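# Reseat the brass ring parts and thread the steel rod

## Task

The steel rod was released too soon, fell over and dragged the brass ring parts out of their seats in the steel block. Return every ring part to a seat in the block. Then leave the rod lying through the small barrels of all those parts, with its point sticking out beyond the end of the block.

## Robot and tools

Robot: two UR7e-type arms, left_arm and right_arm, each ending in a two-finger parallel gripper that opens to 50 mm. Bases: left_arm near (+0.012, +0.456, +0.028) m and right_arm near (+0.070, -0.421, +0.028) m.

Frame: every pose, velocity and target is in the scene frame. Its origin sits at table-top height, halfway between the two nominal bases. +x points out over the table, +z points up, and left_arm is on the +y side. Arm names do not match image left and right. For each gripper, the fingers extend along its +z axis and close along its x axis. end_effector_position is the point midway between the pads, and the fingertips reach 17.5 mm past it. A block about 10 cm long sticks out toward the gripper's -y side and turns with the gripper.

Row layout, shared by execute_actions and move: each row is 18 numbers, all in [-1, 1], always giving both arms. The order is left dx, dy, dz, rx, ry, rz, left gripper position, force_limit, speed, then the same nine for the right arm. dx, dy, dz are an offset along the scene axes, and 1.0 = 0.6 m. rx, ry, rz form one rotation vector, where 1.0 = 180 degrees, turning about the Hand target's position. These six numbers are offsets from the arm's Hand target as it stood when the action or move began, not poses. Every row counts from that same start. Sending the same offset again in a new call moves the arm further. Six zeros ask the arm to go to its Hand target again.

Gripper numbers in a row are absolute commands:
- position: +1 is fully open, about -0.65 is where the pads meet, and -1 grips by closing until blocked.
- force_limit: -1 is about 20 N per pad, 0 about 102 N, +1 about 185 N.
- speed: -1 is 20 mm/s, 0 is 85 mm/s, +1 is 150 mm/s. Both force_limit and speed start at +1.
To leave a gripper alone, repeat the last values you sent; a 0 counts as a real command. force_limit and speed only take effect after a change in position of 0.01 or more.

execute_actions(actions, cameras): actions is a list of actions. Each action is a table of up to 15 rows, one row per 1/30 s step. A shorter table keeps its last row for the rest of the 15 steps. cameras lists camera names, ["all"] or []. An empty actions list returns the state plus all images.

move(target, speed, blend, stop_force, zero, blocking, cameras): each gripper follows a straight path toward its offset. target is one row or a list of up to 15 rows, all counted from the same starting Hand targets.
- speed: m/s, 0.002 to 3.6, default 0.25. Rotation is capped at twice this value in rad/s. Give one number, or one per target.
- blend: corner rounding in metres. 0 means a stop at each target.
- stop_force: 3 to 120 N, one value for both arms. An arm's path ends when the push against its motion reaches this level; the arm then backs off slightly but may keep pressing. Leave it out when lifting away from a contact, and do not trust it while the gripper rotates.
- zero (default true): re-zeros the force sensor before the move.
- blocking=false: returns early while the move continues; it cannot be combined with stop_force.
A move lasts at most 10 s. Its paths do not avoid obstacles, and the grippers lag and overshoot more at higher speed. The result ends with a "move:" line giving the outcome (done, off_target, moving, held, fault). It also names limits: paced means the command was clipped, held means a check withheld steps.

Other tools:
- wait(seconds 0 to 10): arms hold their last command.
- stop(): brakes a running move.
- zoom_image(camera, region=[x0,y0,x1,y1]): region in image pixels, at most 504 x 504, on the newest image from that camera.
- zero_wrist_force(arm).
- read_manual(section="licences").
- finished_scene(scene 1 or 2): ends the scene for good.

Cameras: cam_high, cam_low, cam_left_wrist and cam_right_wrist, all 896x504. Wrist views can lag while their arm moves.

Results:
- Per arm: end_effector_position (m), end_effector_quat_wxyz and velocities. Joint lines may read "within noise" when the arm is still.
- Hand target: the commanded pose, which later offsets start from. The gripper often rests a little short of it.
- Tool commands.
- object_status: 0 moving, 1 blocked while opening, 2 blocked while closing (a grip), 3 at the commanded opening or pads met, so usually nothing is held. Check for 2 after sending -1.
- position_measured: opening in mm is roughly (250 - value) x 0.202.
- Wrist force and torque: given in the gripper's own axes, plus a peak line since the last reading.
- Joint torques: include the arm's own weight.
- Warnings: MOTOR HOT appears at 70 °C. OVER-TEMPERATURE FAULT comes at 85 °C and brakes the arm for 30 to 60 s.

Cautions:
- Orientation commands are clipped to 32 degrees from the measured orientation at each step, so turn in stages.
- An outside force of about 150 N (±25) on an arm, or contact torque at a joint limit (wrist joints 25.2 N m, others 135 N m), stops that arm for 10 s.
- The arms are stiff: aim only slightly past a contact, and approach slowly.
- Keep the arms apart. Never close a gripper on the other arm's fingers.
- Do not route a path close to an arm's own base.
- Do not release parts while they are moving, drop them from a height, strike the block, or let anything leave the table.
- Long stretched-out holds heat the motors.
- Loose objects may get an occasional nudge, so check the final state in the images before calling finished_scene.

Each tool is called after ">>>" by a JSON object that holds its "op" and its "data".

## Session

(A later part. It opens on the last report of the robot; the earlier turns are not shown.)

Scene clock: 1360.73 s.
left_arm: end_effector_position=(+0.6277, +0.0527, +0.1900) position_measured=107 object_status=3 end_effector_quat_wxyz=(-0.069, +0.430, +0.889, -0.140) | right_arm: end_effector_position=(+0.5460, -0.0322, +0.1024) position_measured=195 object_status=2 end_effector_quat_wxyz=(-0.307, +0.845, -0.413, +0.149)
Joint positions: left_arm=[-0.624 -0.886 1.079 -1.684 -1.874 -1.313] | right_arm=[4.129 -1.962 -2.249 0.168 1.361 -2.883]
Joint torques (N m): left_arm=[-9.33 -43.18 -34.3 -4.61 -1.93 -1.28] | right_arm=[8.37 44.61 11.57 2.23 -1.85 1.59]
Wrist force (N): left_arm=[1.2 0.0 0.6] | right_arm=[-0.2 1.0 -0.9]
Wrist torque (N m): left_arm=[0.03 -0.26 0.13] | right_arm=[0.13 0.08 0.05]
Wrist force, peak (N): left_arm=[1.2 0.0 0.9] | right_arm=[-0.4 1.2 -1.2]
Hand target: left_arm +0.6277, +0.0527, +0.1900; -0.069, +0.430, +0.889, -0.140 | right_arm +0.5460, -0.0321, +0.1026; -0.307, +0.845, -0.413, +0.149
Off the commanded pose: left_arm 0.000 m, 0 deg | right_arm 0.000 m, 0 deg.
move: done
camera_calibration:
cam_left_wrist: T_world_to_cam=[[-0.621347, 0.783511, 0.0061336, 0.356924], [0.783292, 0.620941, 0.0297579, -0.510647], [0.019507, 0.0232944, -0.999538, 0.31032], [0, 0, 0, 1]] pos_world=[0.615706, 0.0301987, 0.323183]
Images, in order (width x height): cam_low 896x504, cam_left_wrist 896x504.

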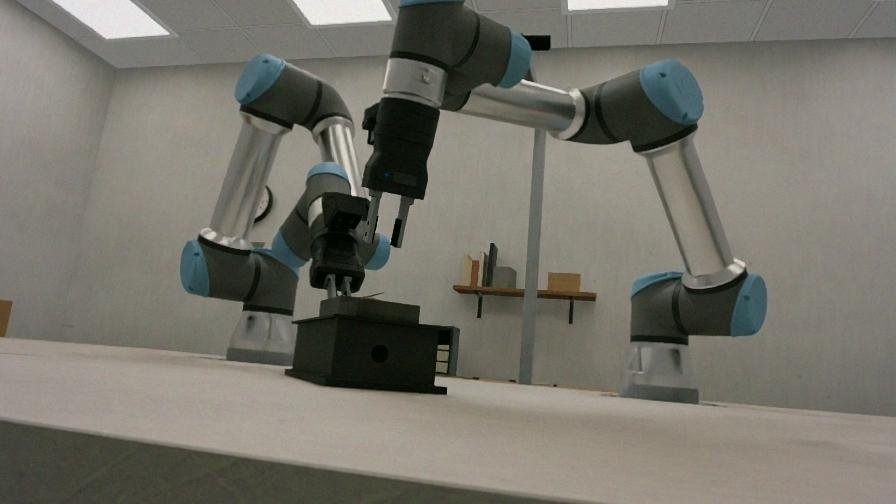

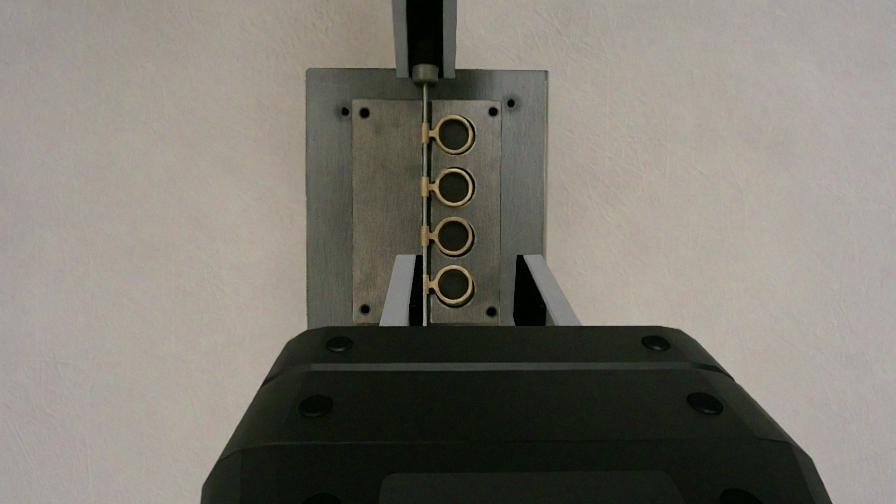

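>>> {"op": "move", "data": {"target": [[0,0,0,0,0,0,0.3,-0.85,0,-0.0009,0.0012,0,0,0,0,-1,0.3,-1],[0,0,0,0,0,0,0.3,-0.85,0,-0.0009,0.0012,-0.0033,0,0,0,-1,0.3,-1]], "speed": 0.012}}

>>> {"op": "move", "data": {"target": [0,0,0,0,0,0,0.3,-0.85,0,0,0,-0.006,0,0,0,-1,0.3,-1], "speed": 0.004, "stop_force": 3, "cameras": ["cam_left_wrist","cam_low"]}}

>>> {"op": "zoom_image", "data": {"camera": "cam_left_wrist", "region": [400, 90, 520, 210]}}

>>> {"op": "zoom_image", "data": {"camera": "cam_left_wrist", "region": [400, 205, 520, 325]}}

Scene clock: 1373.83 s.
left_arm: end_effector_position=(+0.6277, +0.0527, +0.1900) position_measured=107 object_status=3 end_effector_quat_wxyz=(-0.069, +0.430, +0.889, -0.140) | right_arm: end_effector_position=(+0.5455, -0.0314, +0.1006) position_measured=195 object_status=2 end_effector_quat_wxyz=(-0.307, +0.845, -0.413, +0.149)
Joint positions: left_arm=[-0.624 -0.886 1.079 -1.684 -1.874 -1.313] | right_arm=[4.132 -1.967 -2.249 0.173 1.36 -2.881]
Joint torques (N m): left_arm=[-9.23 -42.79 -33.72 -4.49 -1.66 -1.14] | right_arm=[8.11 41.98 7.56 1.72 -0.13 0.08]
Wrist force (N): left_arm=[1.0 0.0 0.5] | right_arm=[3.5 -1.9 -0.3]
Wrist torque (N m): left_arm=[0.02 -0.23 0.13] | right_arm=[0.12 0.38 0.27]
Wrist force, peak (N): left_arm=[1.2 0.1 0.9] | right_arm=[3.9 -1.7 -0.2]
Hand target: left_arm +0.6277, +0.0527, +0.1900; -0.069, +0.430, +0.889, -0.140 | right_arm +0.5455, -0.0314, +0.1006; -0.307, +0.845, -0.413, +0.149
Off the commanded pose: left_arm 0.000 m, 0 deg | right_arm 0.000 m, 0 deg.
move: done

Scene clock: 1375.77 s.
left_arm: end_effector_position=(+0.6277, +0.0527, +0.1900) position_measured=107 object_status=3 end_effector_quat_wxyz=(-0.069, +0.430, +0.889, -0.140) | right_arm: end_effector_position=(+0.5454, -0.0314, +0.0973) position_measured=195 object_status=2 end_effector_quat_wxyz=(-0.307, +0.845, -0.413, +0.149)
Joint positions: left_arm=[-0.624 -0.886 1.079 -1.684 -1.874 -1.313] | right_arm=[4.132 -1.976 -2.251 0.183 1.36 -2.881]
Joint torques (N m): left_arm=[-9.22 -43.58 -33.81 -4.51 -1.48 -1.2] | right_arm=[0.76 45.2 21.01 0.99 1.97 -1.52]
Wrist force (N): left_arm=[1.2 -0.1 0.5] | right_arm=[0.3 -1.1 -5.6]
Wrist torque (N m): left_arm=[0.01 -0.27 0.13] | right_arm=[0.29 0.13 -0.01]
Wrist force, peak (N): left_arm=[1.3 -0.2 0.9] | right_arm=[0.7 0.5 -8.1]
Hand target: left_arm +0.6277, +0.0527, +0.1900; -0.069, +0.430, +0.889, -0.140 | right_arm +0.5454, -0.0314, +0.0973; -0.307, +0.845, -0.413, +0.149
Off the commanded pose: left_arm 0.000 m, 0 deg | right_arm 0.000 m, 0 deg.
move: contact (right_arm)
camera_calibration:
cam_left_wrist: T_world_to_cam=[[-0.621347, 0.783511, 0.0061336, 0.356924], [0.783292, 0.620941, 0.0297579, -0.510647], [0.019507, 0.0232944, -0.999538, 0.31032], [0, 0, 0, 1]] pos_world=[0.615706, 0.0301987, 0.323183]
Images, in order (width x height): cam_low 896x504, cam_left_wrist 896x504.

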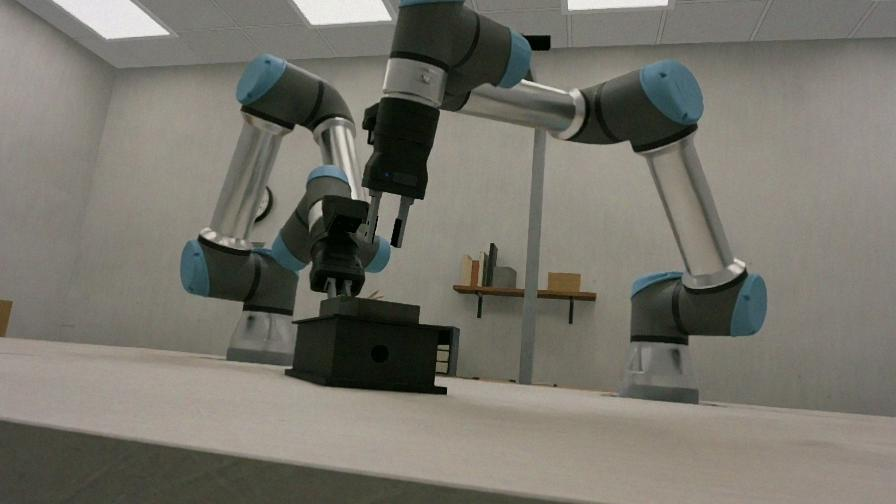

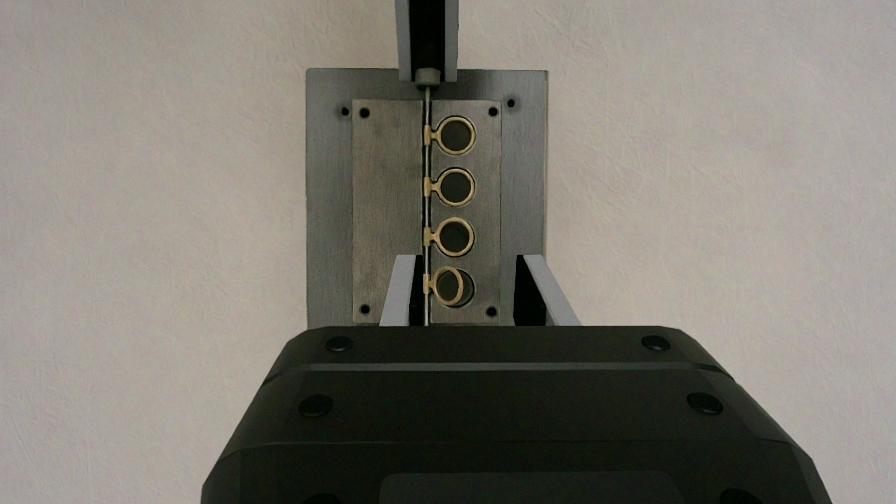

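Scaled by 4.200.

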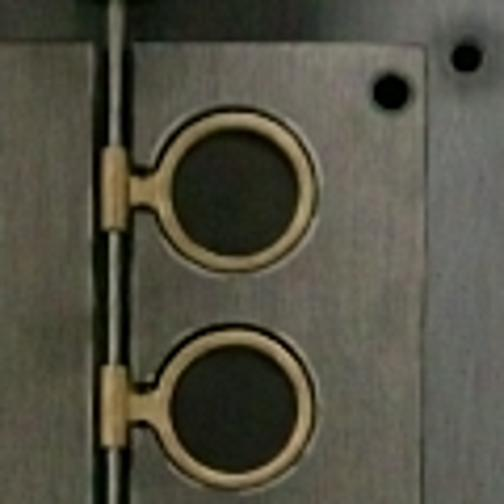

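Scaled by 4.200.

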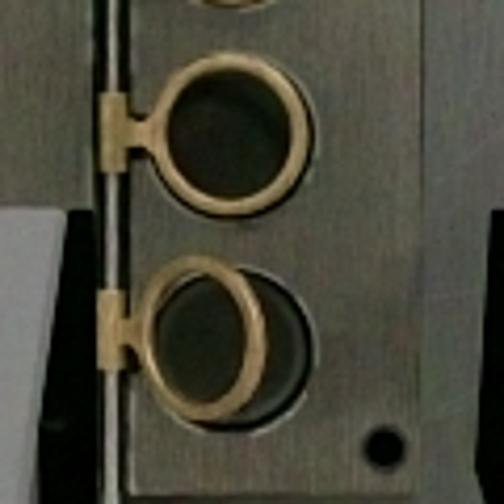

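>>> {"op": "zoom_image", "data": {"camera": "cam_low", "region": [345, 275, 405, 315]}}

>>> {"op": "wait", "data": {"seconds": 0.1, "cameras": ["cam_right_wrist","cam_high"]}}

>>> {"op": "zoom_image", "data": {"camera": "cam_right_wrist", "region": [380, 0, 500, 200]}}

Scaled by 8.400.

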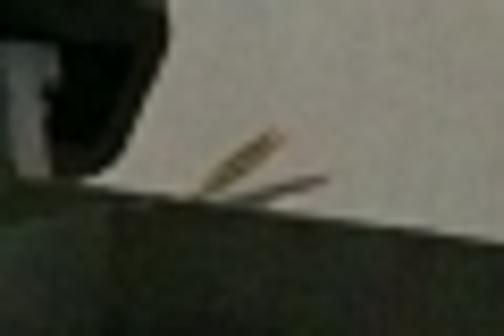

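Scene clock: 1386.07 s.
left_arm: end_effector_position=(+0.6277, +0.0527, +0.1900) position_measured=107 object_status=3 end_effector_quat_wxyz=(-0.069, +0.430, +0.889, -0.140) | right_arm: end_effector_position=(+0.5454, -0.0314, +0.0973) position_measured=195 object_status=2 end_effector_quat_wxyz=(-0.307, +0.845, -0.413, +0.149)
Joint positions: left_arm=[-0.624 -0.886 1.079 -1.684 -1.874 -1.313] | right_arm=[4.132 -1.976 -2.251 0.183 1.36 -2.881]
Joint torques (N m): left_arm=[-9.24 -43.41 -32.89 -4.46 -1.4 -1.14] | right_arm=[0.1 45.52 21.13 3.31 1.74 -1.4]
Wrist force (N): left_arm=[1.1 0.3 0.8] | right_arm=[0.6 -0.7 -6.1]
Wrist torque (N m): left_arm=[0.07 -0.24 0.14] | right_arm=[0.28 0.11 -0.01]
Wrist force, peak (N): left_arm=[1.3 -0.1 0.9] | right_arm=[0.5 -0.8 -6.2]
Hand target: left_arm +0.6277, +0.0527, +0.1900; -0.069, +0.430, +0.889, -0.140 | right_arm +0.5454, -0.0314, +0.0973; -0.307, +0.845, -0.413, +0.149
Tool commands: left_gripper/position=+0.3 left_gripper/force_limit=-0.85 left_gripper/speed=+0.0 right_gripper/position=-1.0 right_gripper/force_limit=+0.3 right_gripper/speed=-1.0
Off the commanded pose: left_arm 0.000 m, 0 deg | right_arm 0.000 m, 0 deg.
wait: 0.10 s; at rest from the start
camera_calibration:
cam_right_wrist: T_world_to_cam=[[0.613375, -0.789787, 0.00272046, -0.350234], [-0.744685, -0.579488, -0.331115, 0.435101], [0.263087, 0.201072, -0.943587, 0.0808081], [0, 0, 0, 1]] pos_world=[0.517578, -0.0407228, 0.22127]
Images, in order (width x height): cam_high 896x504, cam_right_wrist 896x504.

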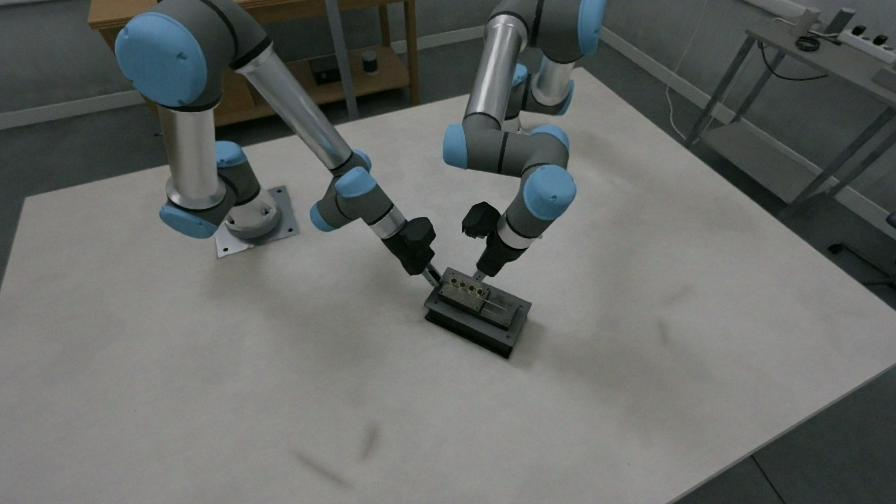

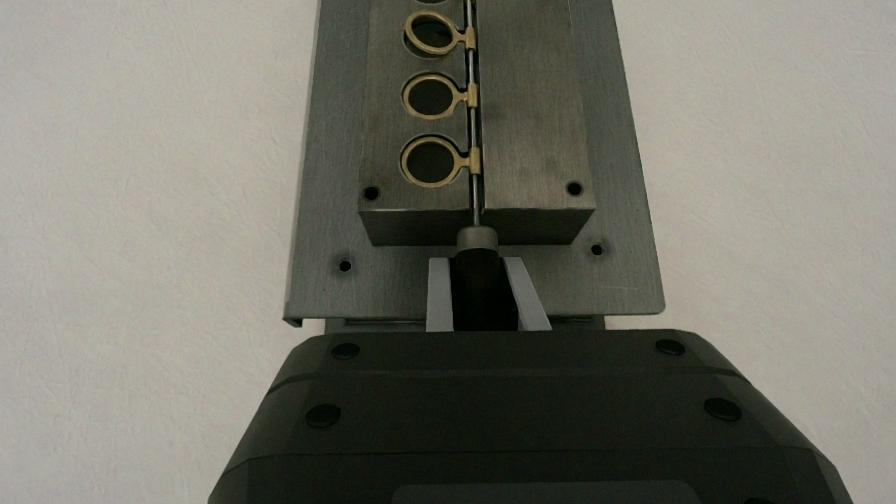

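Scaled by 2.520.

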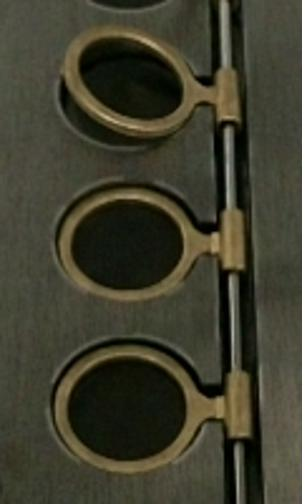

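>>> {"op": "move", "data": {"target": [[0,0,0,0,0,0,0.3,-0.85,0,0,0,0.0025,0,0,0,-1,0.3,-1],[0,0,0,0,0,0,0.3,-0.85,0,0.0013,0.001,0.0025,0,0,0,-1,0.3,-1],[0,0,0,0,0,0,0.3,-0.85,0,0.0013,0.001,0.0005,0,0,0,-1,0.3,-1]], "speed": 0.01, "cameras": ["cam_left_wrist"]}}

>>> {"op": "zoom_image", "data": {"camera": "cam_left_wrist", "region": [400, 90, 520, 210]}}

>>> {"op": "zoom_image", "data": {"camera": "cam_left_wrist", "region": [400, 205, 520, 325]}}

Scene clock: 1396.73 s.
left_arm: end_effector_position=(+0.6277, +0.0527, +0.1900) position_measured=107 object_status=3 end_effector_quat_wxyz=(-0.069, +0.430, +0.889, -0.140) | right_arm: end_effector_position=(+0.5462, -0.0307, +0.0976) position_measured=195 object_status=2 end_effector_quat_wxyz=(-0.307, +0.845, -0.412, +0.149)
Joint positions: left_arm=[-0.624 -0.886 1.079 -1.684 -1.874 -1.313] | right_arm=[4.131 -1.977 -2.248 0.181 1.36 -2.882]
Joint torques (N m): left_arm=[-8.78 -43.44 -32.21 -4.45 -1.3 -1.21] | right_arm=[-12.4 40.84 7.73 2.08 1.13 0.19]
Wrist force (N): left_arm=[1.2 -0.1 0.7] | right_arm=[-0.6 0.1 -2.6]
Wrist torque (N m): left_arm=[0.00 -0.25 0.12] | right_arm=[0.18 0.12 0.00]
Wrist force, peak (N): left_arm=[1.3 0.0 0.8] | right_arm=[0.7 -0.4 -6.2]
Hand target: left_arm +0.6277, +0.0527, +0.1900; -0.069, +0.430, +0.889, -0.140 | right_arm +0.5462, -0.0308, +0.0976; -0.307, +0.845, -0.413, +0.149
Off the commanded pose: left_arm 0.000 m, 0 deg | right_arm 0.000 m, 0 deg.
move: done
camera_calibration:
cam_left_wrist: T_world_to_cam=[[-0.621347, 0.783511, 0.0061336, 0.356924], [0.783292, 0.620941, 0.0297579, -0.510647], [0.019507, 0.0232944, -0.999538, 0.31032], [0, 0, 0, 1]] pos_world=[0.615706, 0.0301987, 0.323183]
Images, in order (width x height): cam_left_wrist 896x504.

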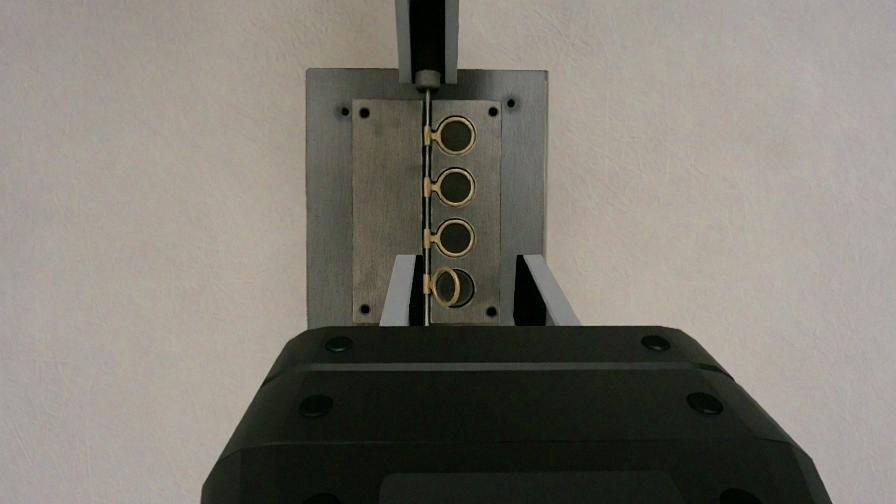

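Scaled by 4.200.

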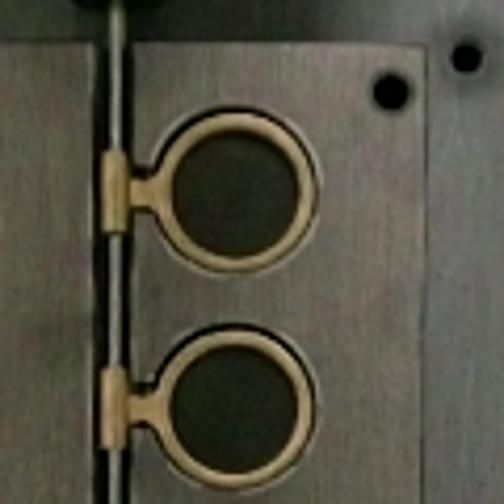

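Scaled by 4.200.

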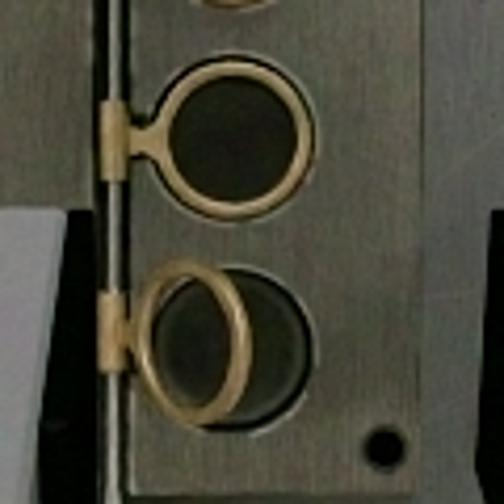

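>>> {"op": "move", "data": {"target": [[0,0,0,0,0,0,0.3,-0.85,0,0,0,0.005,0,0,0,-1,0.3,-1],[0,0,0,0,0,0,0.3,-0.85,0,0.003,0.0024,0.005,0,0,0,-1,0.3,-1]], "speed": 0.01, "cameras": ["cam_left_wrist","cam_low"]}}

>>> {"op": "zoom_image", "data": {"camera": "cam_left_wrist", "region": [400, 90, 520, 210]}}

>>> {"op": "zoom_image", "data": {"camera": "cam_left_wrist", "region": [400, 205, 520, 325]}}

Scene clock: 1405.43 s.
left_arm: end_effector_position=(+0.6277, +0.0527, +0.1900) position_measured=107 object_status=3 end_effector_quat_wxyz=(-0.069, +0.430, +0.889, -0.140) | right_arm: end_effector_position=(+0.5481, -0.0293, +0.1007) position_measured=195 object_status=2 end_effector_quat_wxyz=(-0.307, +0.845, -0.413, +0.149)
Joint positions: left_arm=[-0.624 -0.886 1.079 -1.684 -1.874 -1.313] | right_arm=[4.129 -1.972 -2.24 0.169 1.361 -2.883]
Joint torques (N m): left_arm=[-8.72 -43.51 -31.7 -4.29 -1.09 -1.21] | right_arm=[-7.27 30.27 8.63 3.26 1.82 -1.02]
Wrist force (N): left_arm=[1.0 0.0 0.5] | right_arm=[-0.3 1.1 -0.8]
Wrist torque (N m): left_arm=[0.03 -0.23 0.13] | right_arm=[0.14 0.09 0.05]
Wrist force, peak (N): left_arm=[1.3 -0.1 0.8] | right_arm=[-0.3 -1.6 -2.2]
Hand target: left_arm +0.6277, +0.0527, +0.1900; -0.069, +0.430, +0.889, -0.140 | right_arm +0.5480, -0.0293, +0.1006; -0.307, +0.845, -0.413, +0.149
Off the commanded pose: left_arm 0.000 m, 0 deg | right_arm 0.000 m, 0 deg.
move: done
camera_calibration:
cam_left_wrist: T_world_to_cam=[[-0.621347, 0.783511, 0.0061336, 0.356924], [0.783292, 0.620941, 0.0297579, -0.510647], [0.019507, 0.0232944, -0.999538, 0.31032], [0, 0, 0, 1]] pos_world=[0.615706, 0.0301987, 0.323183]
Images, in order (width x height): cam_low 896x504, cam_left_wrist 896x504.

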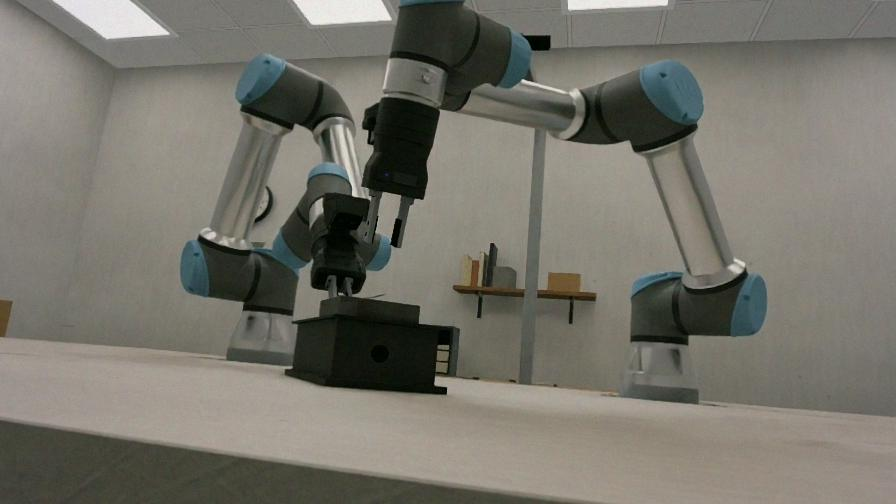

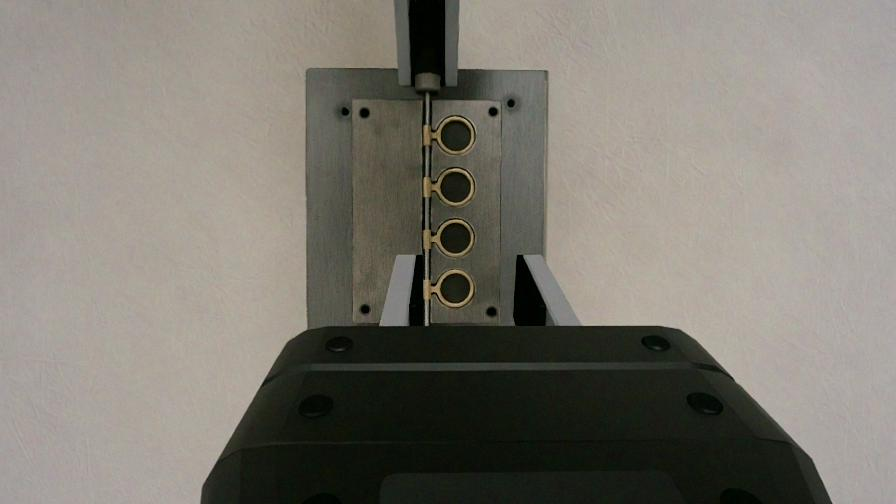

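Scaled by 4.200.

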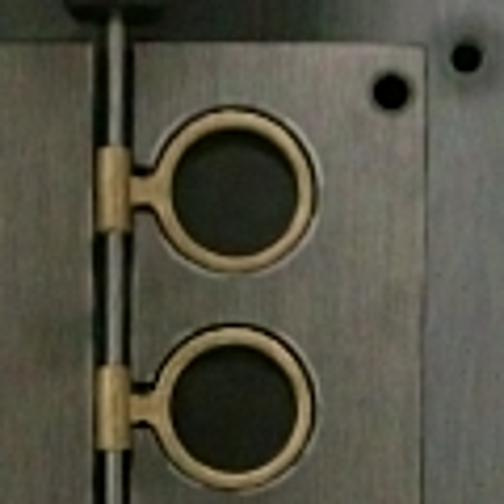

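Scaled by 4.200.

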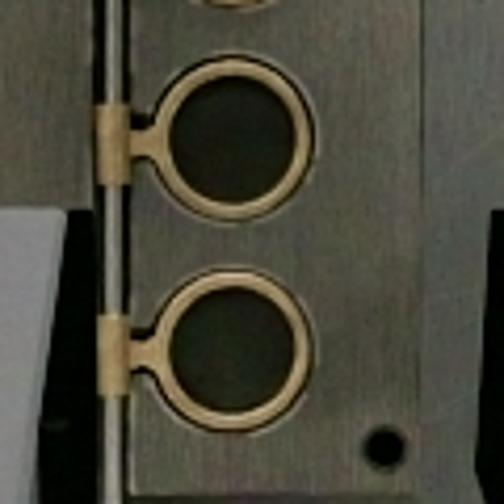

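>>> {"op": "move", "data": {"target": [0,0,0,0,0,0,0.3,-0.85,0,0,0,-0.0117,0,0,0,-1,0.3,-1], "speed": 0.005, "stop_force": 3, "cameras": ["cam_left_wrist","cam_low"]}}

>>> {"op": "zoom_image", "data": {"camera": "cam_left_wrist", "region": [400, 60, 520, 210]}}

>>> {"op": "zoom_image", "data": {"camera": "cam_left_wrist", "region": [400, 205, 520, 325]}}

Scene clock: 1412.30 s.
left_arm: end_effector_position=(+0.6277, +0.0527, +0.1900) position_measured=107 object_status=3 end_effector_quat_wxyz=(-0.069, +0.430, +0.889, -0.140) | right_arm: end_effector_position=(+0.5480, -0.0293, +0.0975) position_measured=195 object_status=2 end_effector_quat_wxyz=(-0.307, +0.845, -0.413, +0.149)
Joint positions: left_arm=[-0.624 -0.886 1.079 -1.684 -1.874 -1.313] | right_arm=[4.129 -1.98 -2.241 0.178 1.361 -2.883]
Joint torques (N m): left_arm=[-9.15 -43.7 -31.33 -4.4 -0.78 -1.18] | right_arm=[8.32 45.57 20.94 1.36 -1.94 1.37]
Wrist force (N): left_arm=[1.3 0.0 0.5] | right_arm=[-0.1 -1.0 -3.8]
Wrist torque (N m): left_arm=[0.03 -0.27 0.12] | right_arm=[0.24 0.12 0.06]
Wrist force, peak (N): left_arm=[1.3 -0.1 0.8] | right_arm=[0.5 0.4 -6.9]
Hand target: left_arm +0.6277, +0.0527, +0.1900; -0.069, +0.430, +0.889, -0.140 | right_arm +0.5480, -0.0293, +0.0975; -0.307, +0.845, -0.413, +0.149 (not the last commanded pose)
Off the commanded pose: left_arm 0.000 m, 0 deg | right_arm 0.004 m, 0 deg.
move: contact (right_arm)
camera_calibration:
cam_left_wrist: T_world_to_cam=[[-0.621347, 0.783511, 0.0061336, 0.356924], [0.783292, 0.620941, 0.0297579, -0.510647], [0.019507, 0.0232944, -0.999538, 0.31032], [0, 0, 0, 1]] pos_world=[0.615706, 0.0301987, 0.323183]
Images, in order (width x height): cam_low 896x504, cam_left_wrist 896x504.

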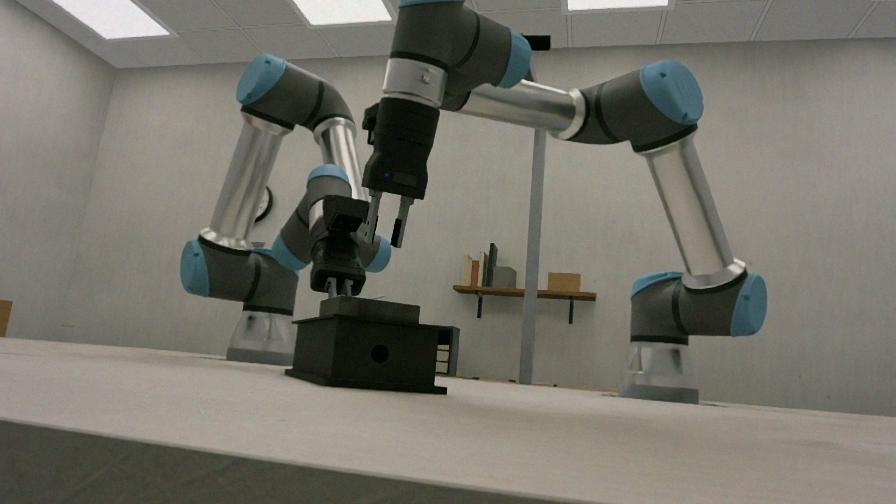

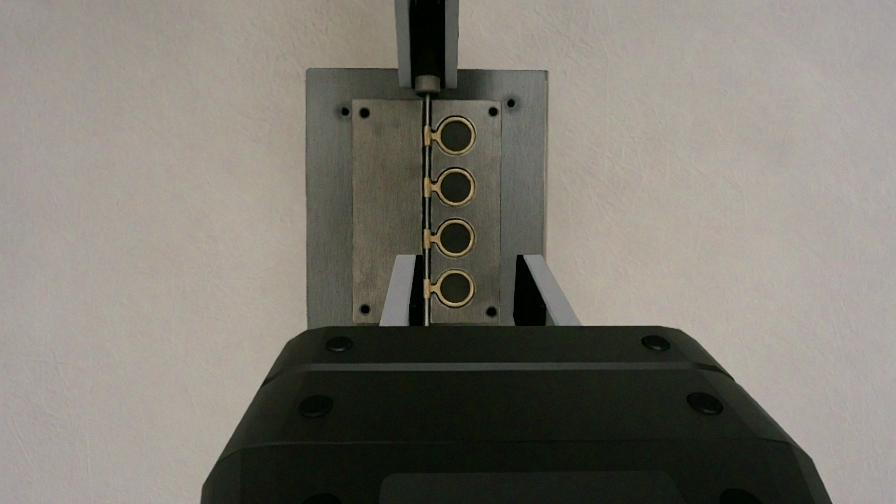

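Scaled by 3.360.

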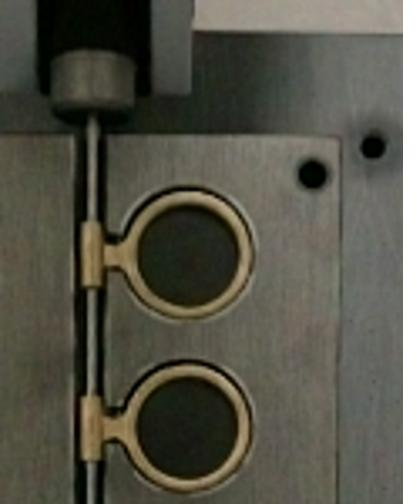

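Scaled by 4.200.

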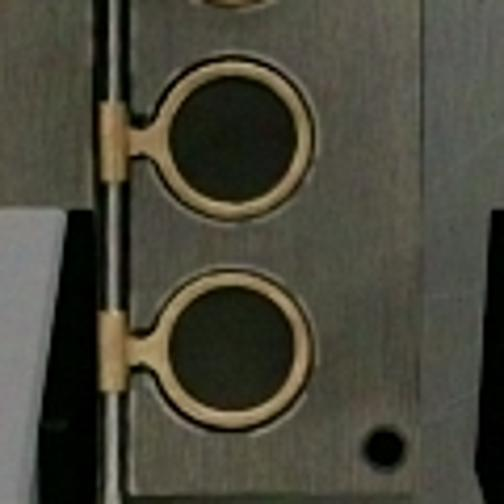

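>>> {"op": "move", "data": {"target": [0,0,0,0,0,0,0.3,-0.85,0,0,0,0.0008,0,0,0,-1,0.3,-1], "speed": 0.01}}

>>> {"op": "move", "data": {"target": [0,0,0,0,0,0,0.3,-0.85,0,0.0105,0.0082,0,0,0,0,-1,0.3,-1], "speed": 0.006, "stop_force": 6, "cameras": ["cam_left_wrist","cam_right_wrist","cam_low"]}}

>>> {"op": "zoom_image", "data": {"camera": "cam_left_wrist", "region": [400, 60, 520, 210]}}

>>> {"op": "zoom_image", "data": {"camera": "cam_left_wrist", "region": [400, 205, 520, 325]}}

>>> {"op": "zoom_image", "data": {"camera": "cam_right_wrist", "region": [400, 0, 540, 260]}}

Scene clock: 1420.90 s.
left_arm: end_effector_position=(+0.6277, +0.0527, +0.1900) position_measured=107 object_status=3 end_effector_quat_wxyz=(-0.069, +0.430, +0.889, -0.140) | right_arm: end_effector_position=(+0.5480, -0.0293, +0.0980) position_measured=195 object_status=2 end_effector_quat_wxyz=(-0.307, +0.845, -0.413, +0.149)
Joint positions: left_arm=[-0.624 -0.886 1.079 -1.684 -1.874 -1.313] | right_arm=[4.129 -1.979 -2.241 0.177 1.361 -2.883]
Joint torques (N m): left_arm=[-9.05 -43.61 -30.51 -4.36 -0.68 -1.2] | right_arm=[8.63 46.8 22.08 2.48 0.07 1.26]
Wrist force (N): left_arm=[1.1 0.2 0.6] | right_arm=[-0.4 1.1 -1.0]
Wrist torque (N m): left_arm=[0.05 -0.25 0.13] | right_arm=[0.14 0.10 0.05]
Wrist force, peak (N): left_arm=[1.5 -0.1 0.3] | right_arm=[0.0 -0.8 -4.3]
Hand target: left_arm +0.6277, +0.0527, +0.1900; -0.069, +0.430, +0.889, -0.140 | right_arm +0.5480, -0.0293, +0.0980; -0.307, +0.845, -0.413, +0.149
Off the commanded pose: left_arm 0.000 m, 0 deg | right_arm 0.000 m, 0 deg.
move: done

Scene clock: 1422.50 s.
left_arm: end_effector_position=(+0.6277, +0.0527, +0.1900) position_measured=107 object_status=3 end_effector_quat_wxyz=(-0.069, +0.430, +0.889, -0.140) | right_arm: end_effector_position=(+0.5501, -0.0277, +0.0980) position_measured=195 object_status=2 end_effector_quat_wxyz=(-0.307, +0.845, -0.412, +0.149)
Joint positions: left_arm=[-0.624 -0.886 1.079 -1.684 -1.874 -1.313] | right_arm=[4.127 -1.983 -2.233 0.174 1.363 -2.885]
Joint torques (N m): left_arm=[-8.62 -43.65 -30.2 -4.28 -0.5 -1.14] | right_arm=[10.97 48.9 8.88 6.45 -2.56 1.65]
Wrist force (N): left_arm=[1.3 -0.3 0.6] | right_arm=[-0.5 2.4 -1.6]
Wrist torque (N m): left_arm=[-0.02 -0.28 0.13] | right_arm=[0.17 0.16 0.05]
Wrist force, peak (N): left_arm=[1.4 -0.2 0.5] | right_arm=[0.2 17.9 -23.4]
Hand target: left_arm +0.6277, +0.0527, +0.1900; -0.069, +0.430, +0.889, -0.140 | right_arm +0.5501, -0.0277, +0.0980; -0.307, +0.845, -0.412, +0.149 (not the last commanded pose)
Off the commanded pose: left_arm 0.000 m, 0 deg | right_arm 0.005 m, 0 deg.
move: contact (right_arm)
camera_calibration:
cam_left_wrist: T_world_to_cam=[[-0.621347, 0.783511, 0.0061336, 0.356924], [0.783292, 0.620941, 0.0297579, -0.510647], [0.019507, 0.0232944, -0.999538, 0.31032], [0, 0, 0, 1]] pos_world=[0.615706, 0.0301987, 0.323183]
cam_right_wrist: T_world_to_cam=[[0.613396, -0.789771, 0.00264689, -0.35019], [-0.744661, -0.57947, -0.331201, 0.440984], [0.263107, 0.201187, -0.943556, 0.079475], [0, 0, 0, 1]] pos_world=[0.522279, -0.0370223, 0.22197]
Images, in order (width x height): cam_low 896x504, cam_left_wrist 896x504, cam_right_wrist 896x504.

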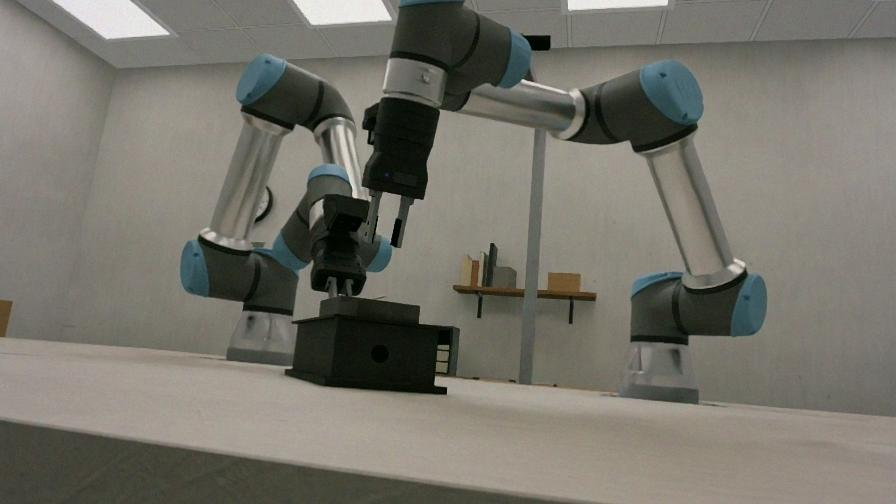

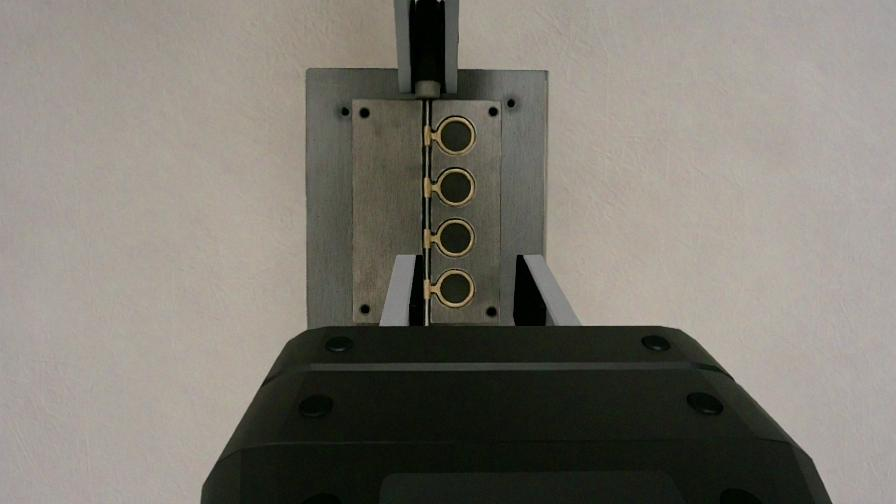

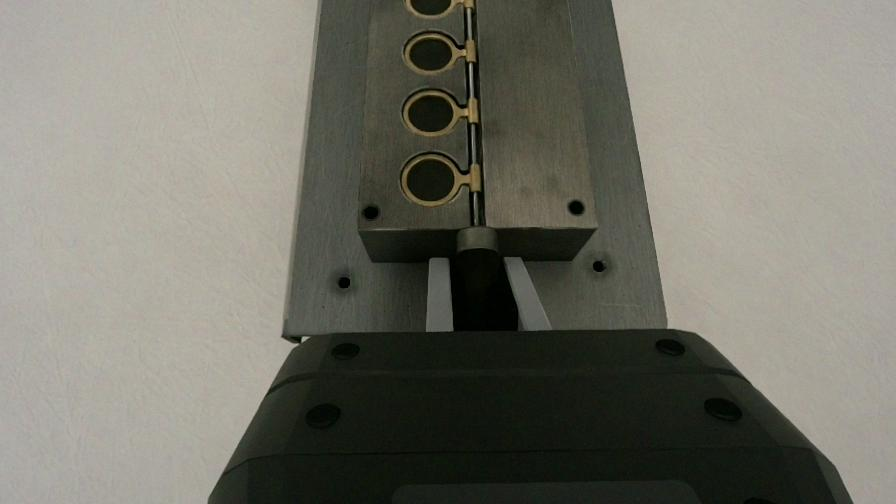

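Scaled by 3.360.

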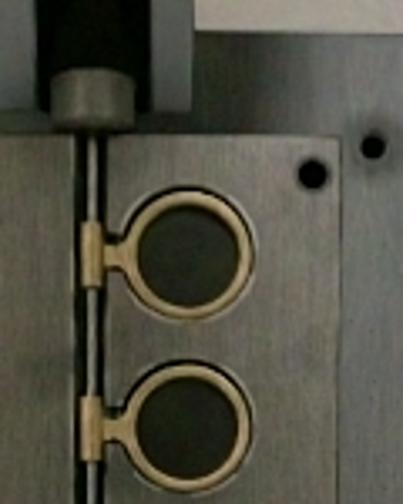

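Scaled by 4.200.

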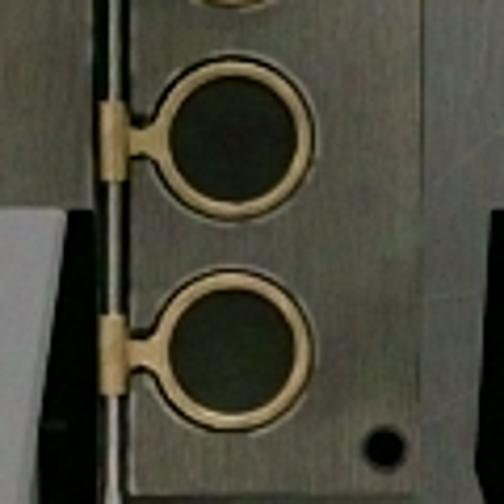

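Scaled by 1.938.

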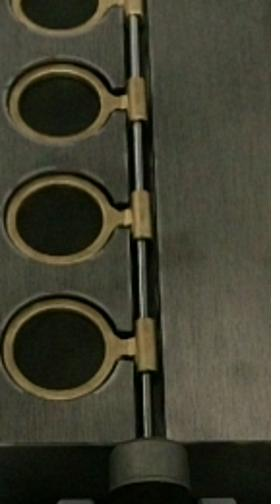

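>>> {"op": "move", "data": {"target": [0,0,0,0,0,0,0.3,-0.85,0,0,0,-0.005,0,0,0,-1,0.3,-1], "speed": 0.004, "stop_force": 3}}

>>> {"op": "move", "data": {"target": [[0.0812,0.0317,0,0,0,0,-1,-0.85,0,0,0,0,0,0,0,-1,0.3,-1],[0.0812,0.0317,-0.0833,0,0,0,-1,-0.85,0,0,0,0,0,0,0,-1,0.3,-1]], "speed": 0.08, "blend": [0.01,0], "cameras": ["cam_left_wrist","cam_low"]}}

>>> {"op": "zoom_image", "data": {"camera": "cam_low", "region": [345, 255, 405, 315]}}

Scene clock: 1441.00 s.
left_arm: end_effector_position=(+0.6277, +0.0527, +0.1900) position_measured=107 object_status=3 end_effector_quat_wxyz=(-0.069, +0.430, +0.889, -0.140) | right_arm: end_effector_position=(+0.5501, -0.0277, +0.0977) position_measured=195 object_status=2 end_effector_quat_wxyz=(-0.307, +0.845, -0.412, +0.149)
Joint positions: left_arm=[-0.624 -0.886 1.079 -1.684 -1.874 -1.313] | right_arm=[4.127 -1.984 -2.234 0.175 1.363 -2.885]
Joint torques (N m): left_arm=[-8.54 -43.21 -29.68 -4.24 -0.41 -1.21] | right_arm=[10.38 47.64 24 2.19 -1.65 1.49]
Wrist force (N): left_arm=[1.2 0.1 0.3] | right_arm=[-0.5 4.6 -6.7]
Wrist torque (N m): left_arm=[0.03 -0.25 0.12] | right_arm=[0.34 0.17 0.05]
Wrist force, peak (N): left_arm=[1.4 -0.2 0.6] | right_arm=[-0.4 8.1 -14.6]
Hand target: left_arm +0.6277, +0.0527, +0.1900; -0.069, +0.430, +0.889, -0.140 | right_arm +0.5501, -0.0277, +0.0977; -0.307, +0.845, -0.412, +0.149 (not the last commanded pose)
Off the commanded pose: left_arm 0.000 m, 0 deg | right_arm 0.003 m, 0 deg.
move: contact (right_arm)

Scene clock: 1442.70 s.
left_arm: end_effector_position=(+0.6763, +0.0718, +0.1399) position_measured=251 object_status=3 end_effector_quat_wxyz=(-0.069, +0.430, +0.889, -0.140) | right_arm: end_effector_position=(+0.5501, -0.0277, +0.0977) position_measured=195 object_status=2 end_effector_quat_wxyz=(-0.307, +0.845, -0.412, +0.149)
Joint positions: left_arm=[-0.567 -0.762 0.987 -1.698 -1.869 -1.253] | right_arm=[4.127 -1.984 -2.234 0.175 1.363 -2.885]
Joint torques (N m): left_arm=[-9.53 -71.5 -36.45 -2.93 -0.28 -1.12] | right_arm=[8.94 47.56 24.45 4.1 -1.53 1.46]
Wrist force (N): left_arm=[0.7 -0.1 0.5] | right_arm=[-0.3 4.8 -6.7]
Wrist torque (N m): left_arm=[0.01 -0.20 0.04] | right_arm=[0.33 0.15 0.05]
Wrist force, peak (N): left_arm=[1.4 -1.8 1.1] | right_arm=[-0.5 5.1 -6.8]
Hand target: left_arm +0.6764, +0.0717, +0.1401; -0.069, +0.430, +0.889, -0.140 | right_arm +0.5501, -0.0277, +0.0977; -0.307, +0.845, -0.412, +0.149
Off the commanded pose: left_arm 0.000 m, 0 deg | right_arm 0.000 m, 0 deg.
move: done
camera_calibration:
cam_left_wrist: T_world_to_cam=[[-0.621354, 0.783504, 0.00641438, 0.372533], [0.783292, 0.620942, 0.0297254, -0.559091], [0.019307, 0.0234943, -0.999538, 0.258973], [0, 0, 0, 1]] pos_world=[0.664407, 0.049198, 0.273083]
Images, in order (width x height): cam_low 896x504, cam_left_wrist 896x504.

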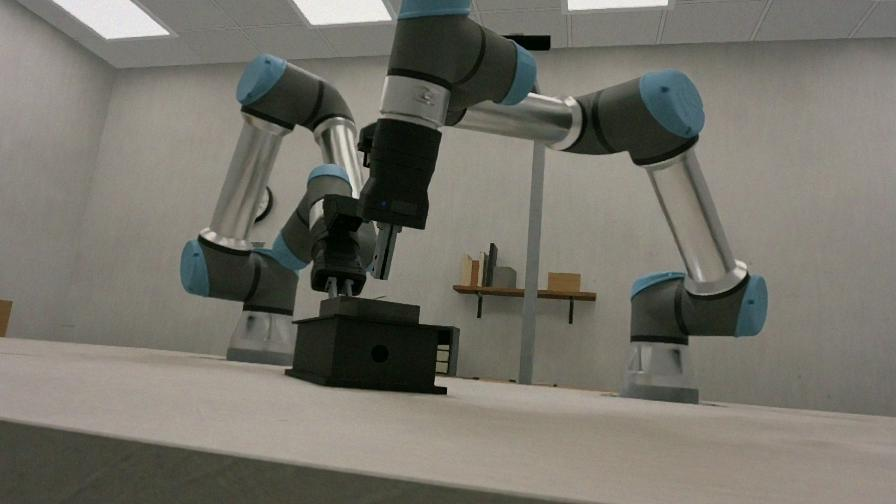

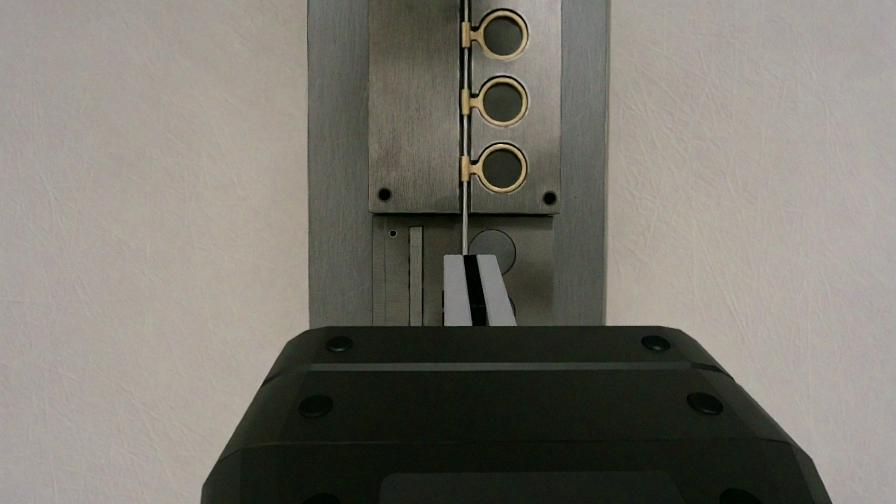

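Scaled by 8.400.

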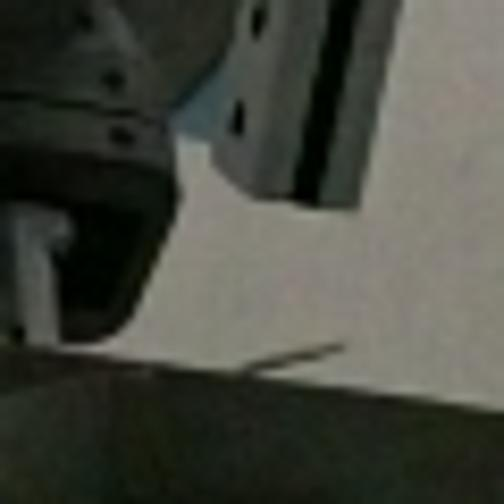

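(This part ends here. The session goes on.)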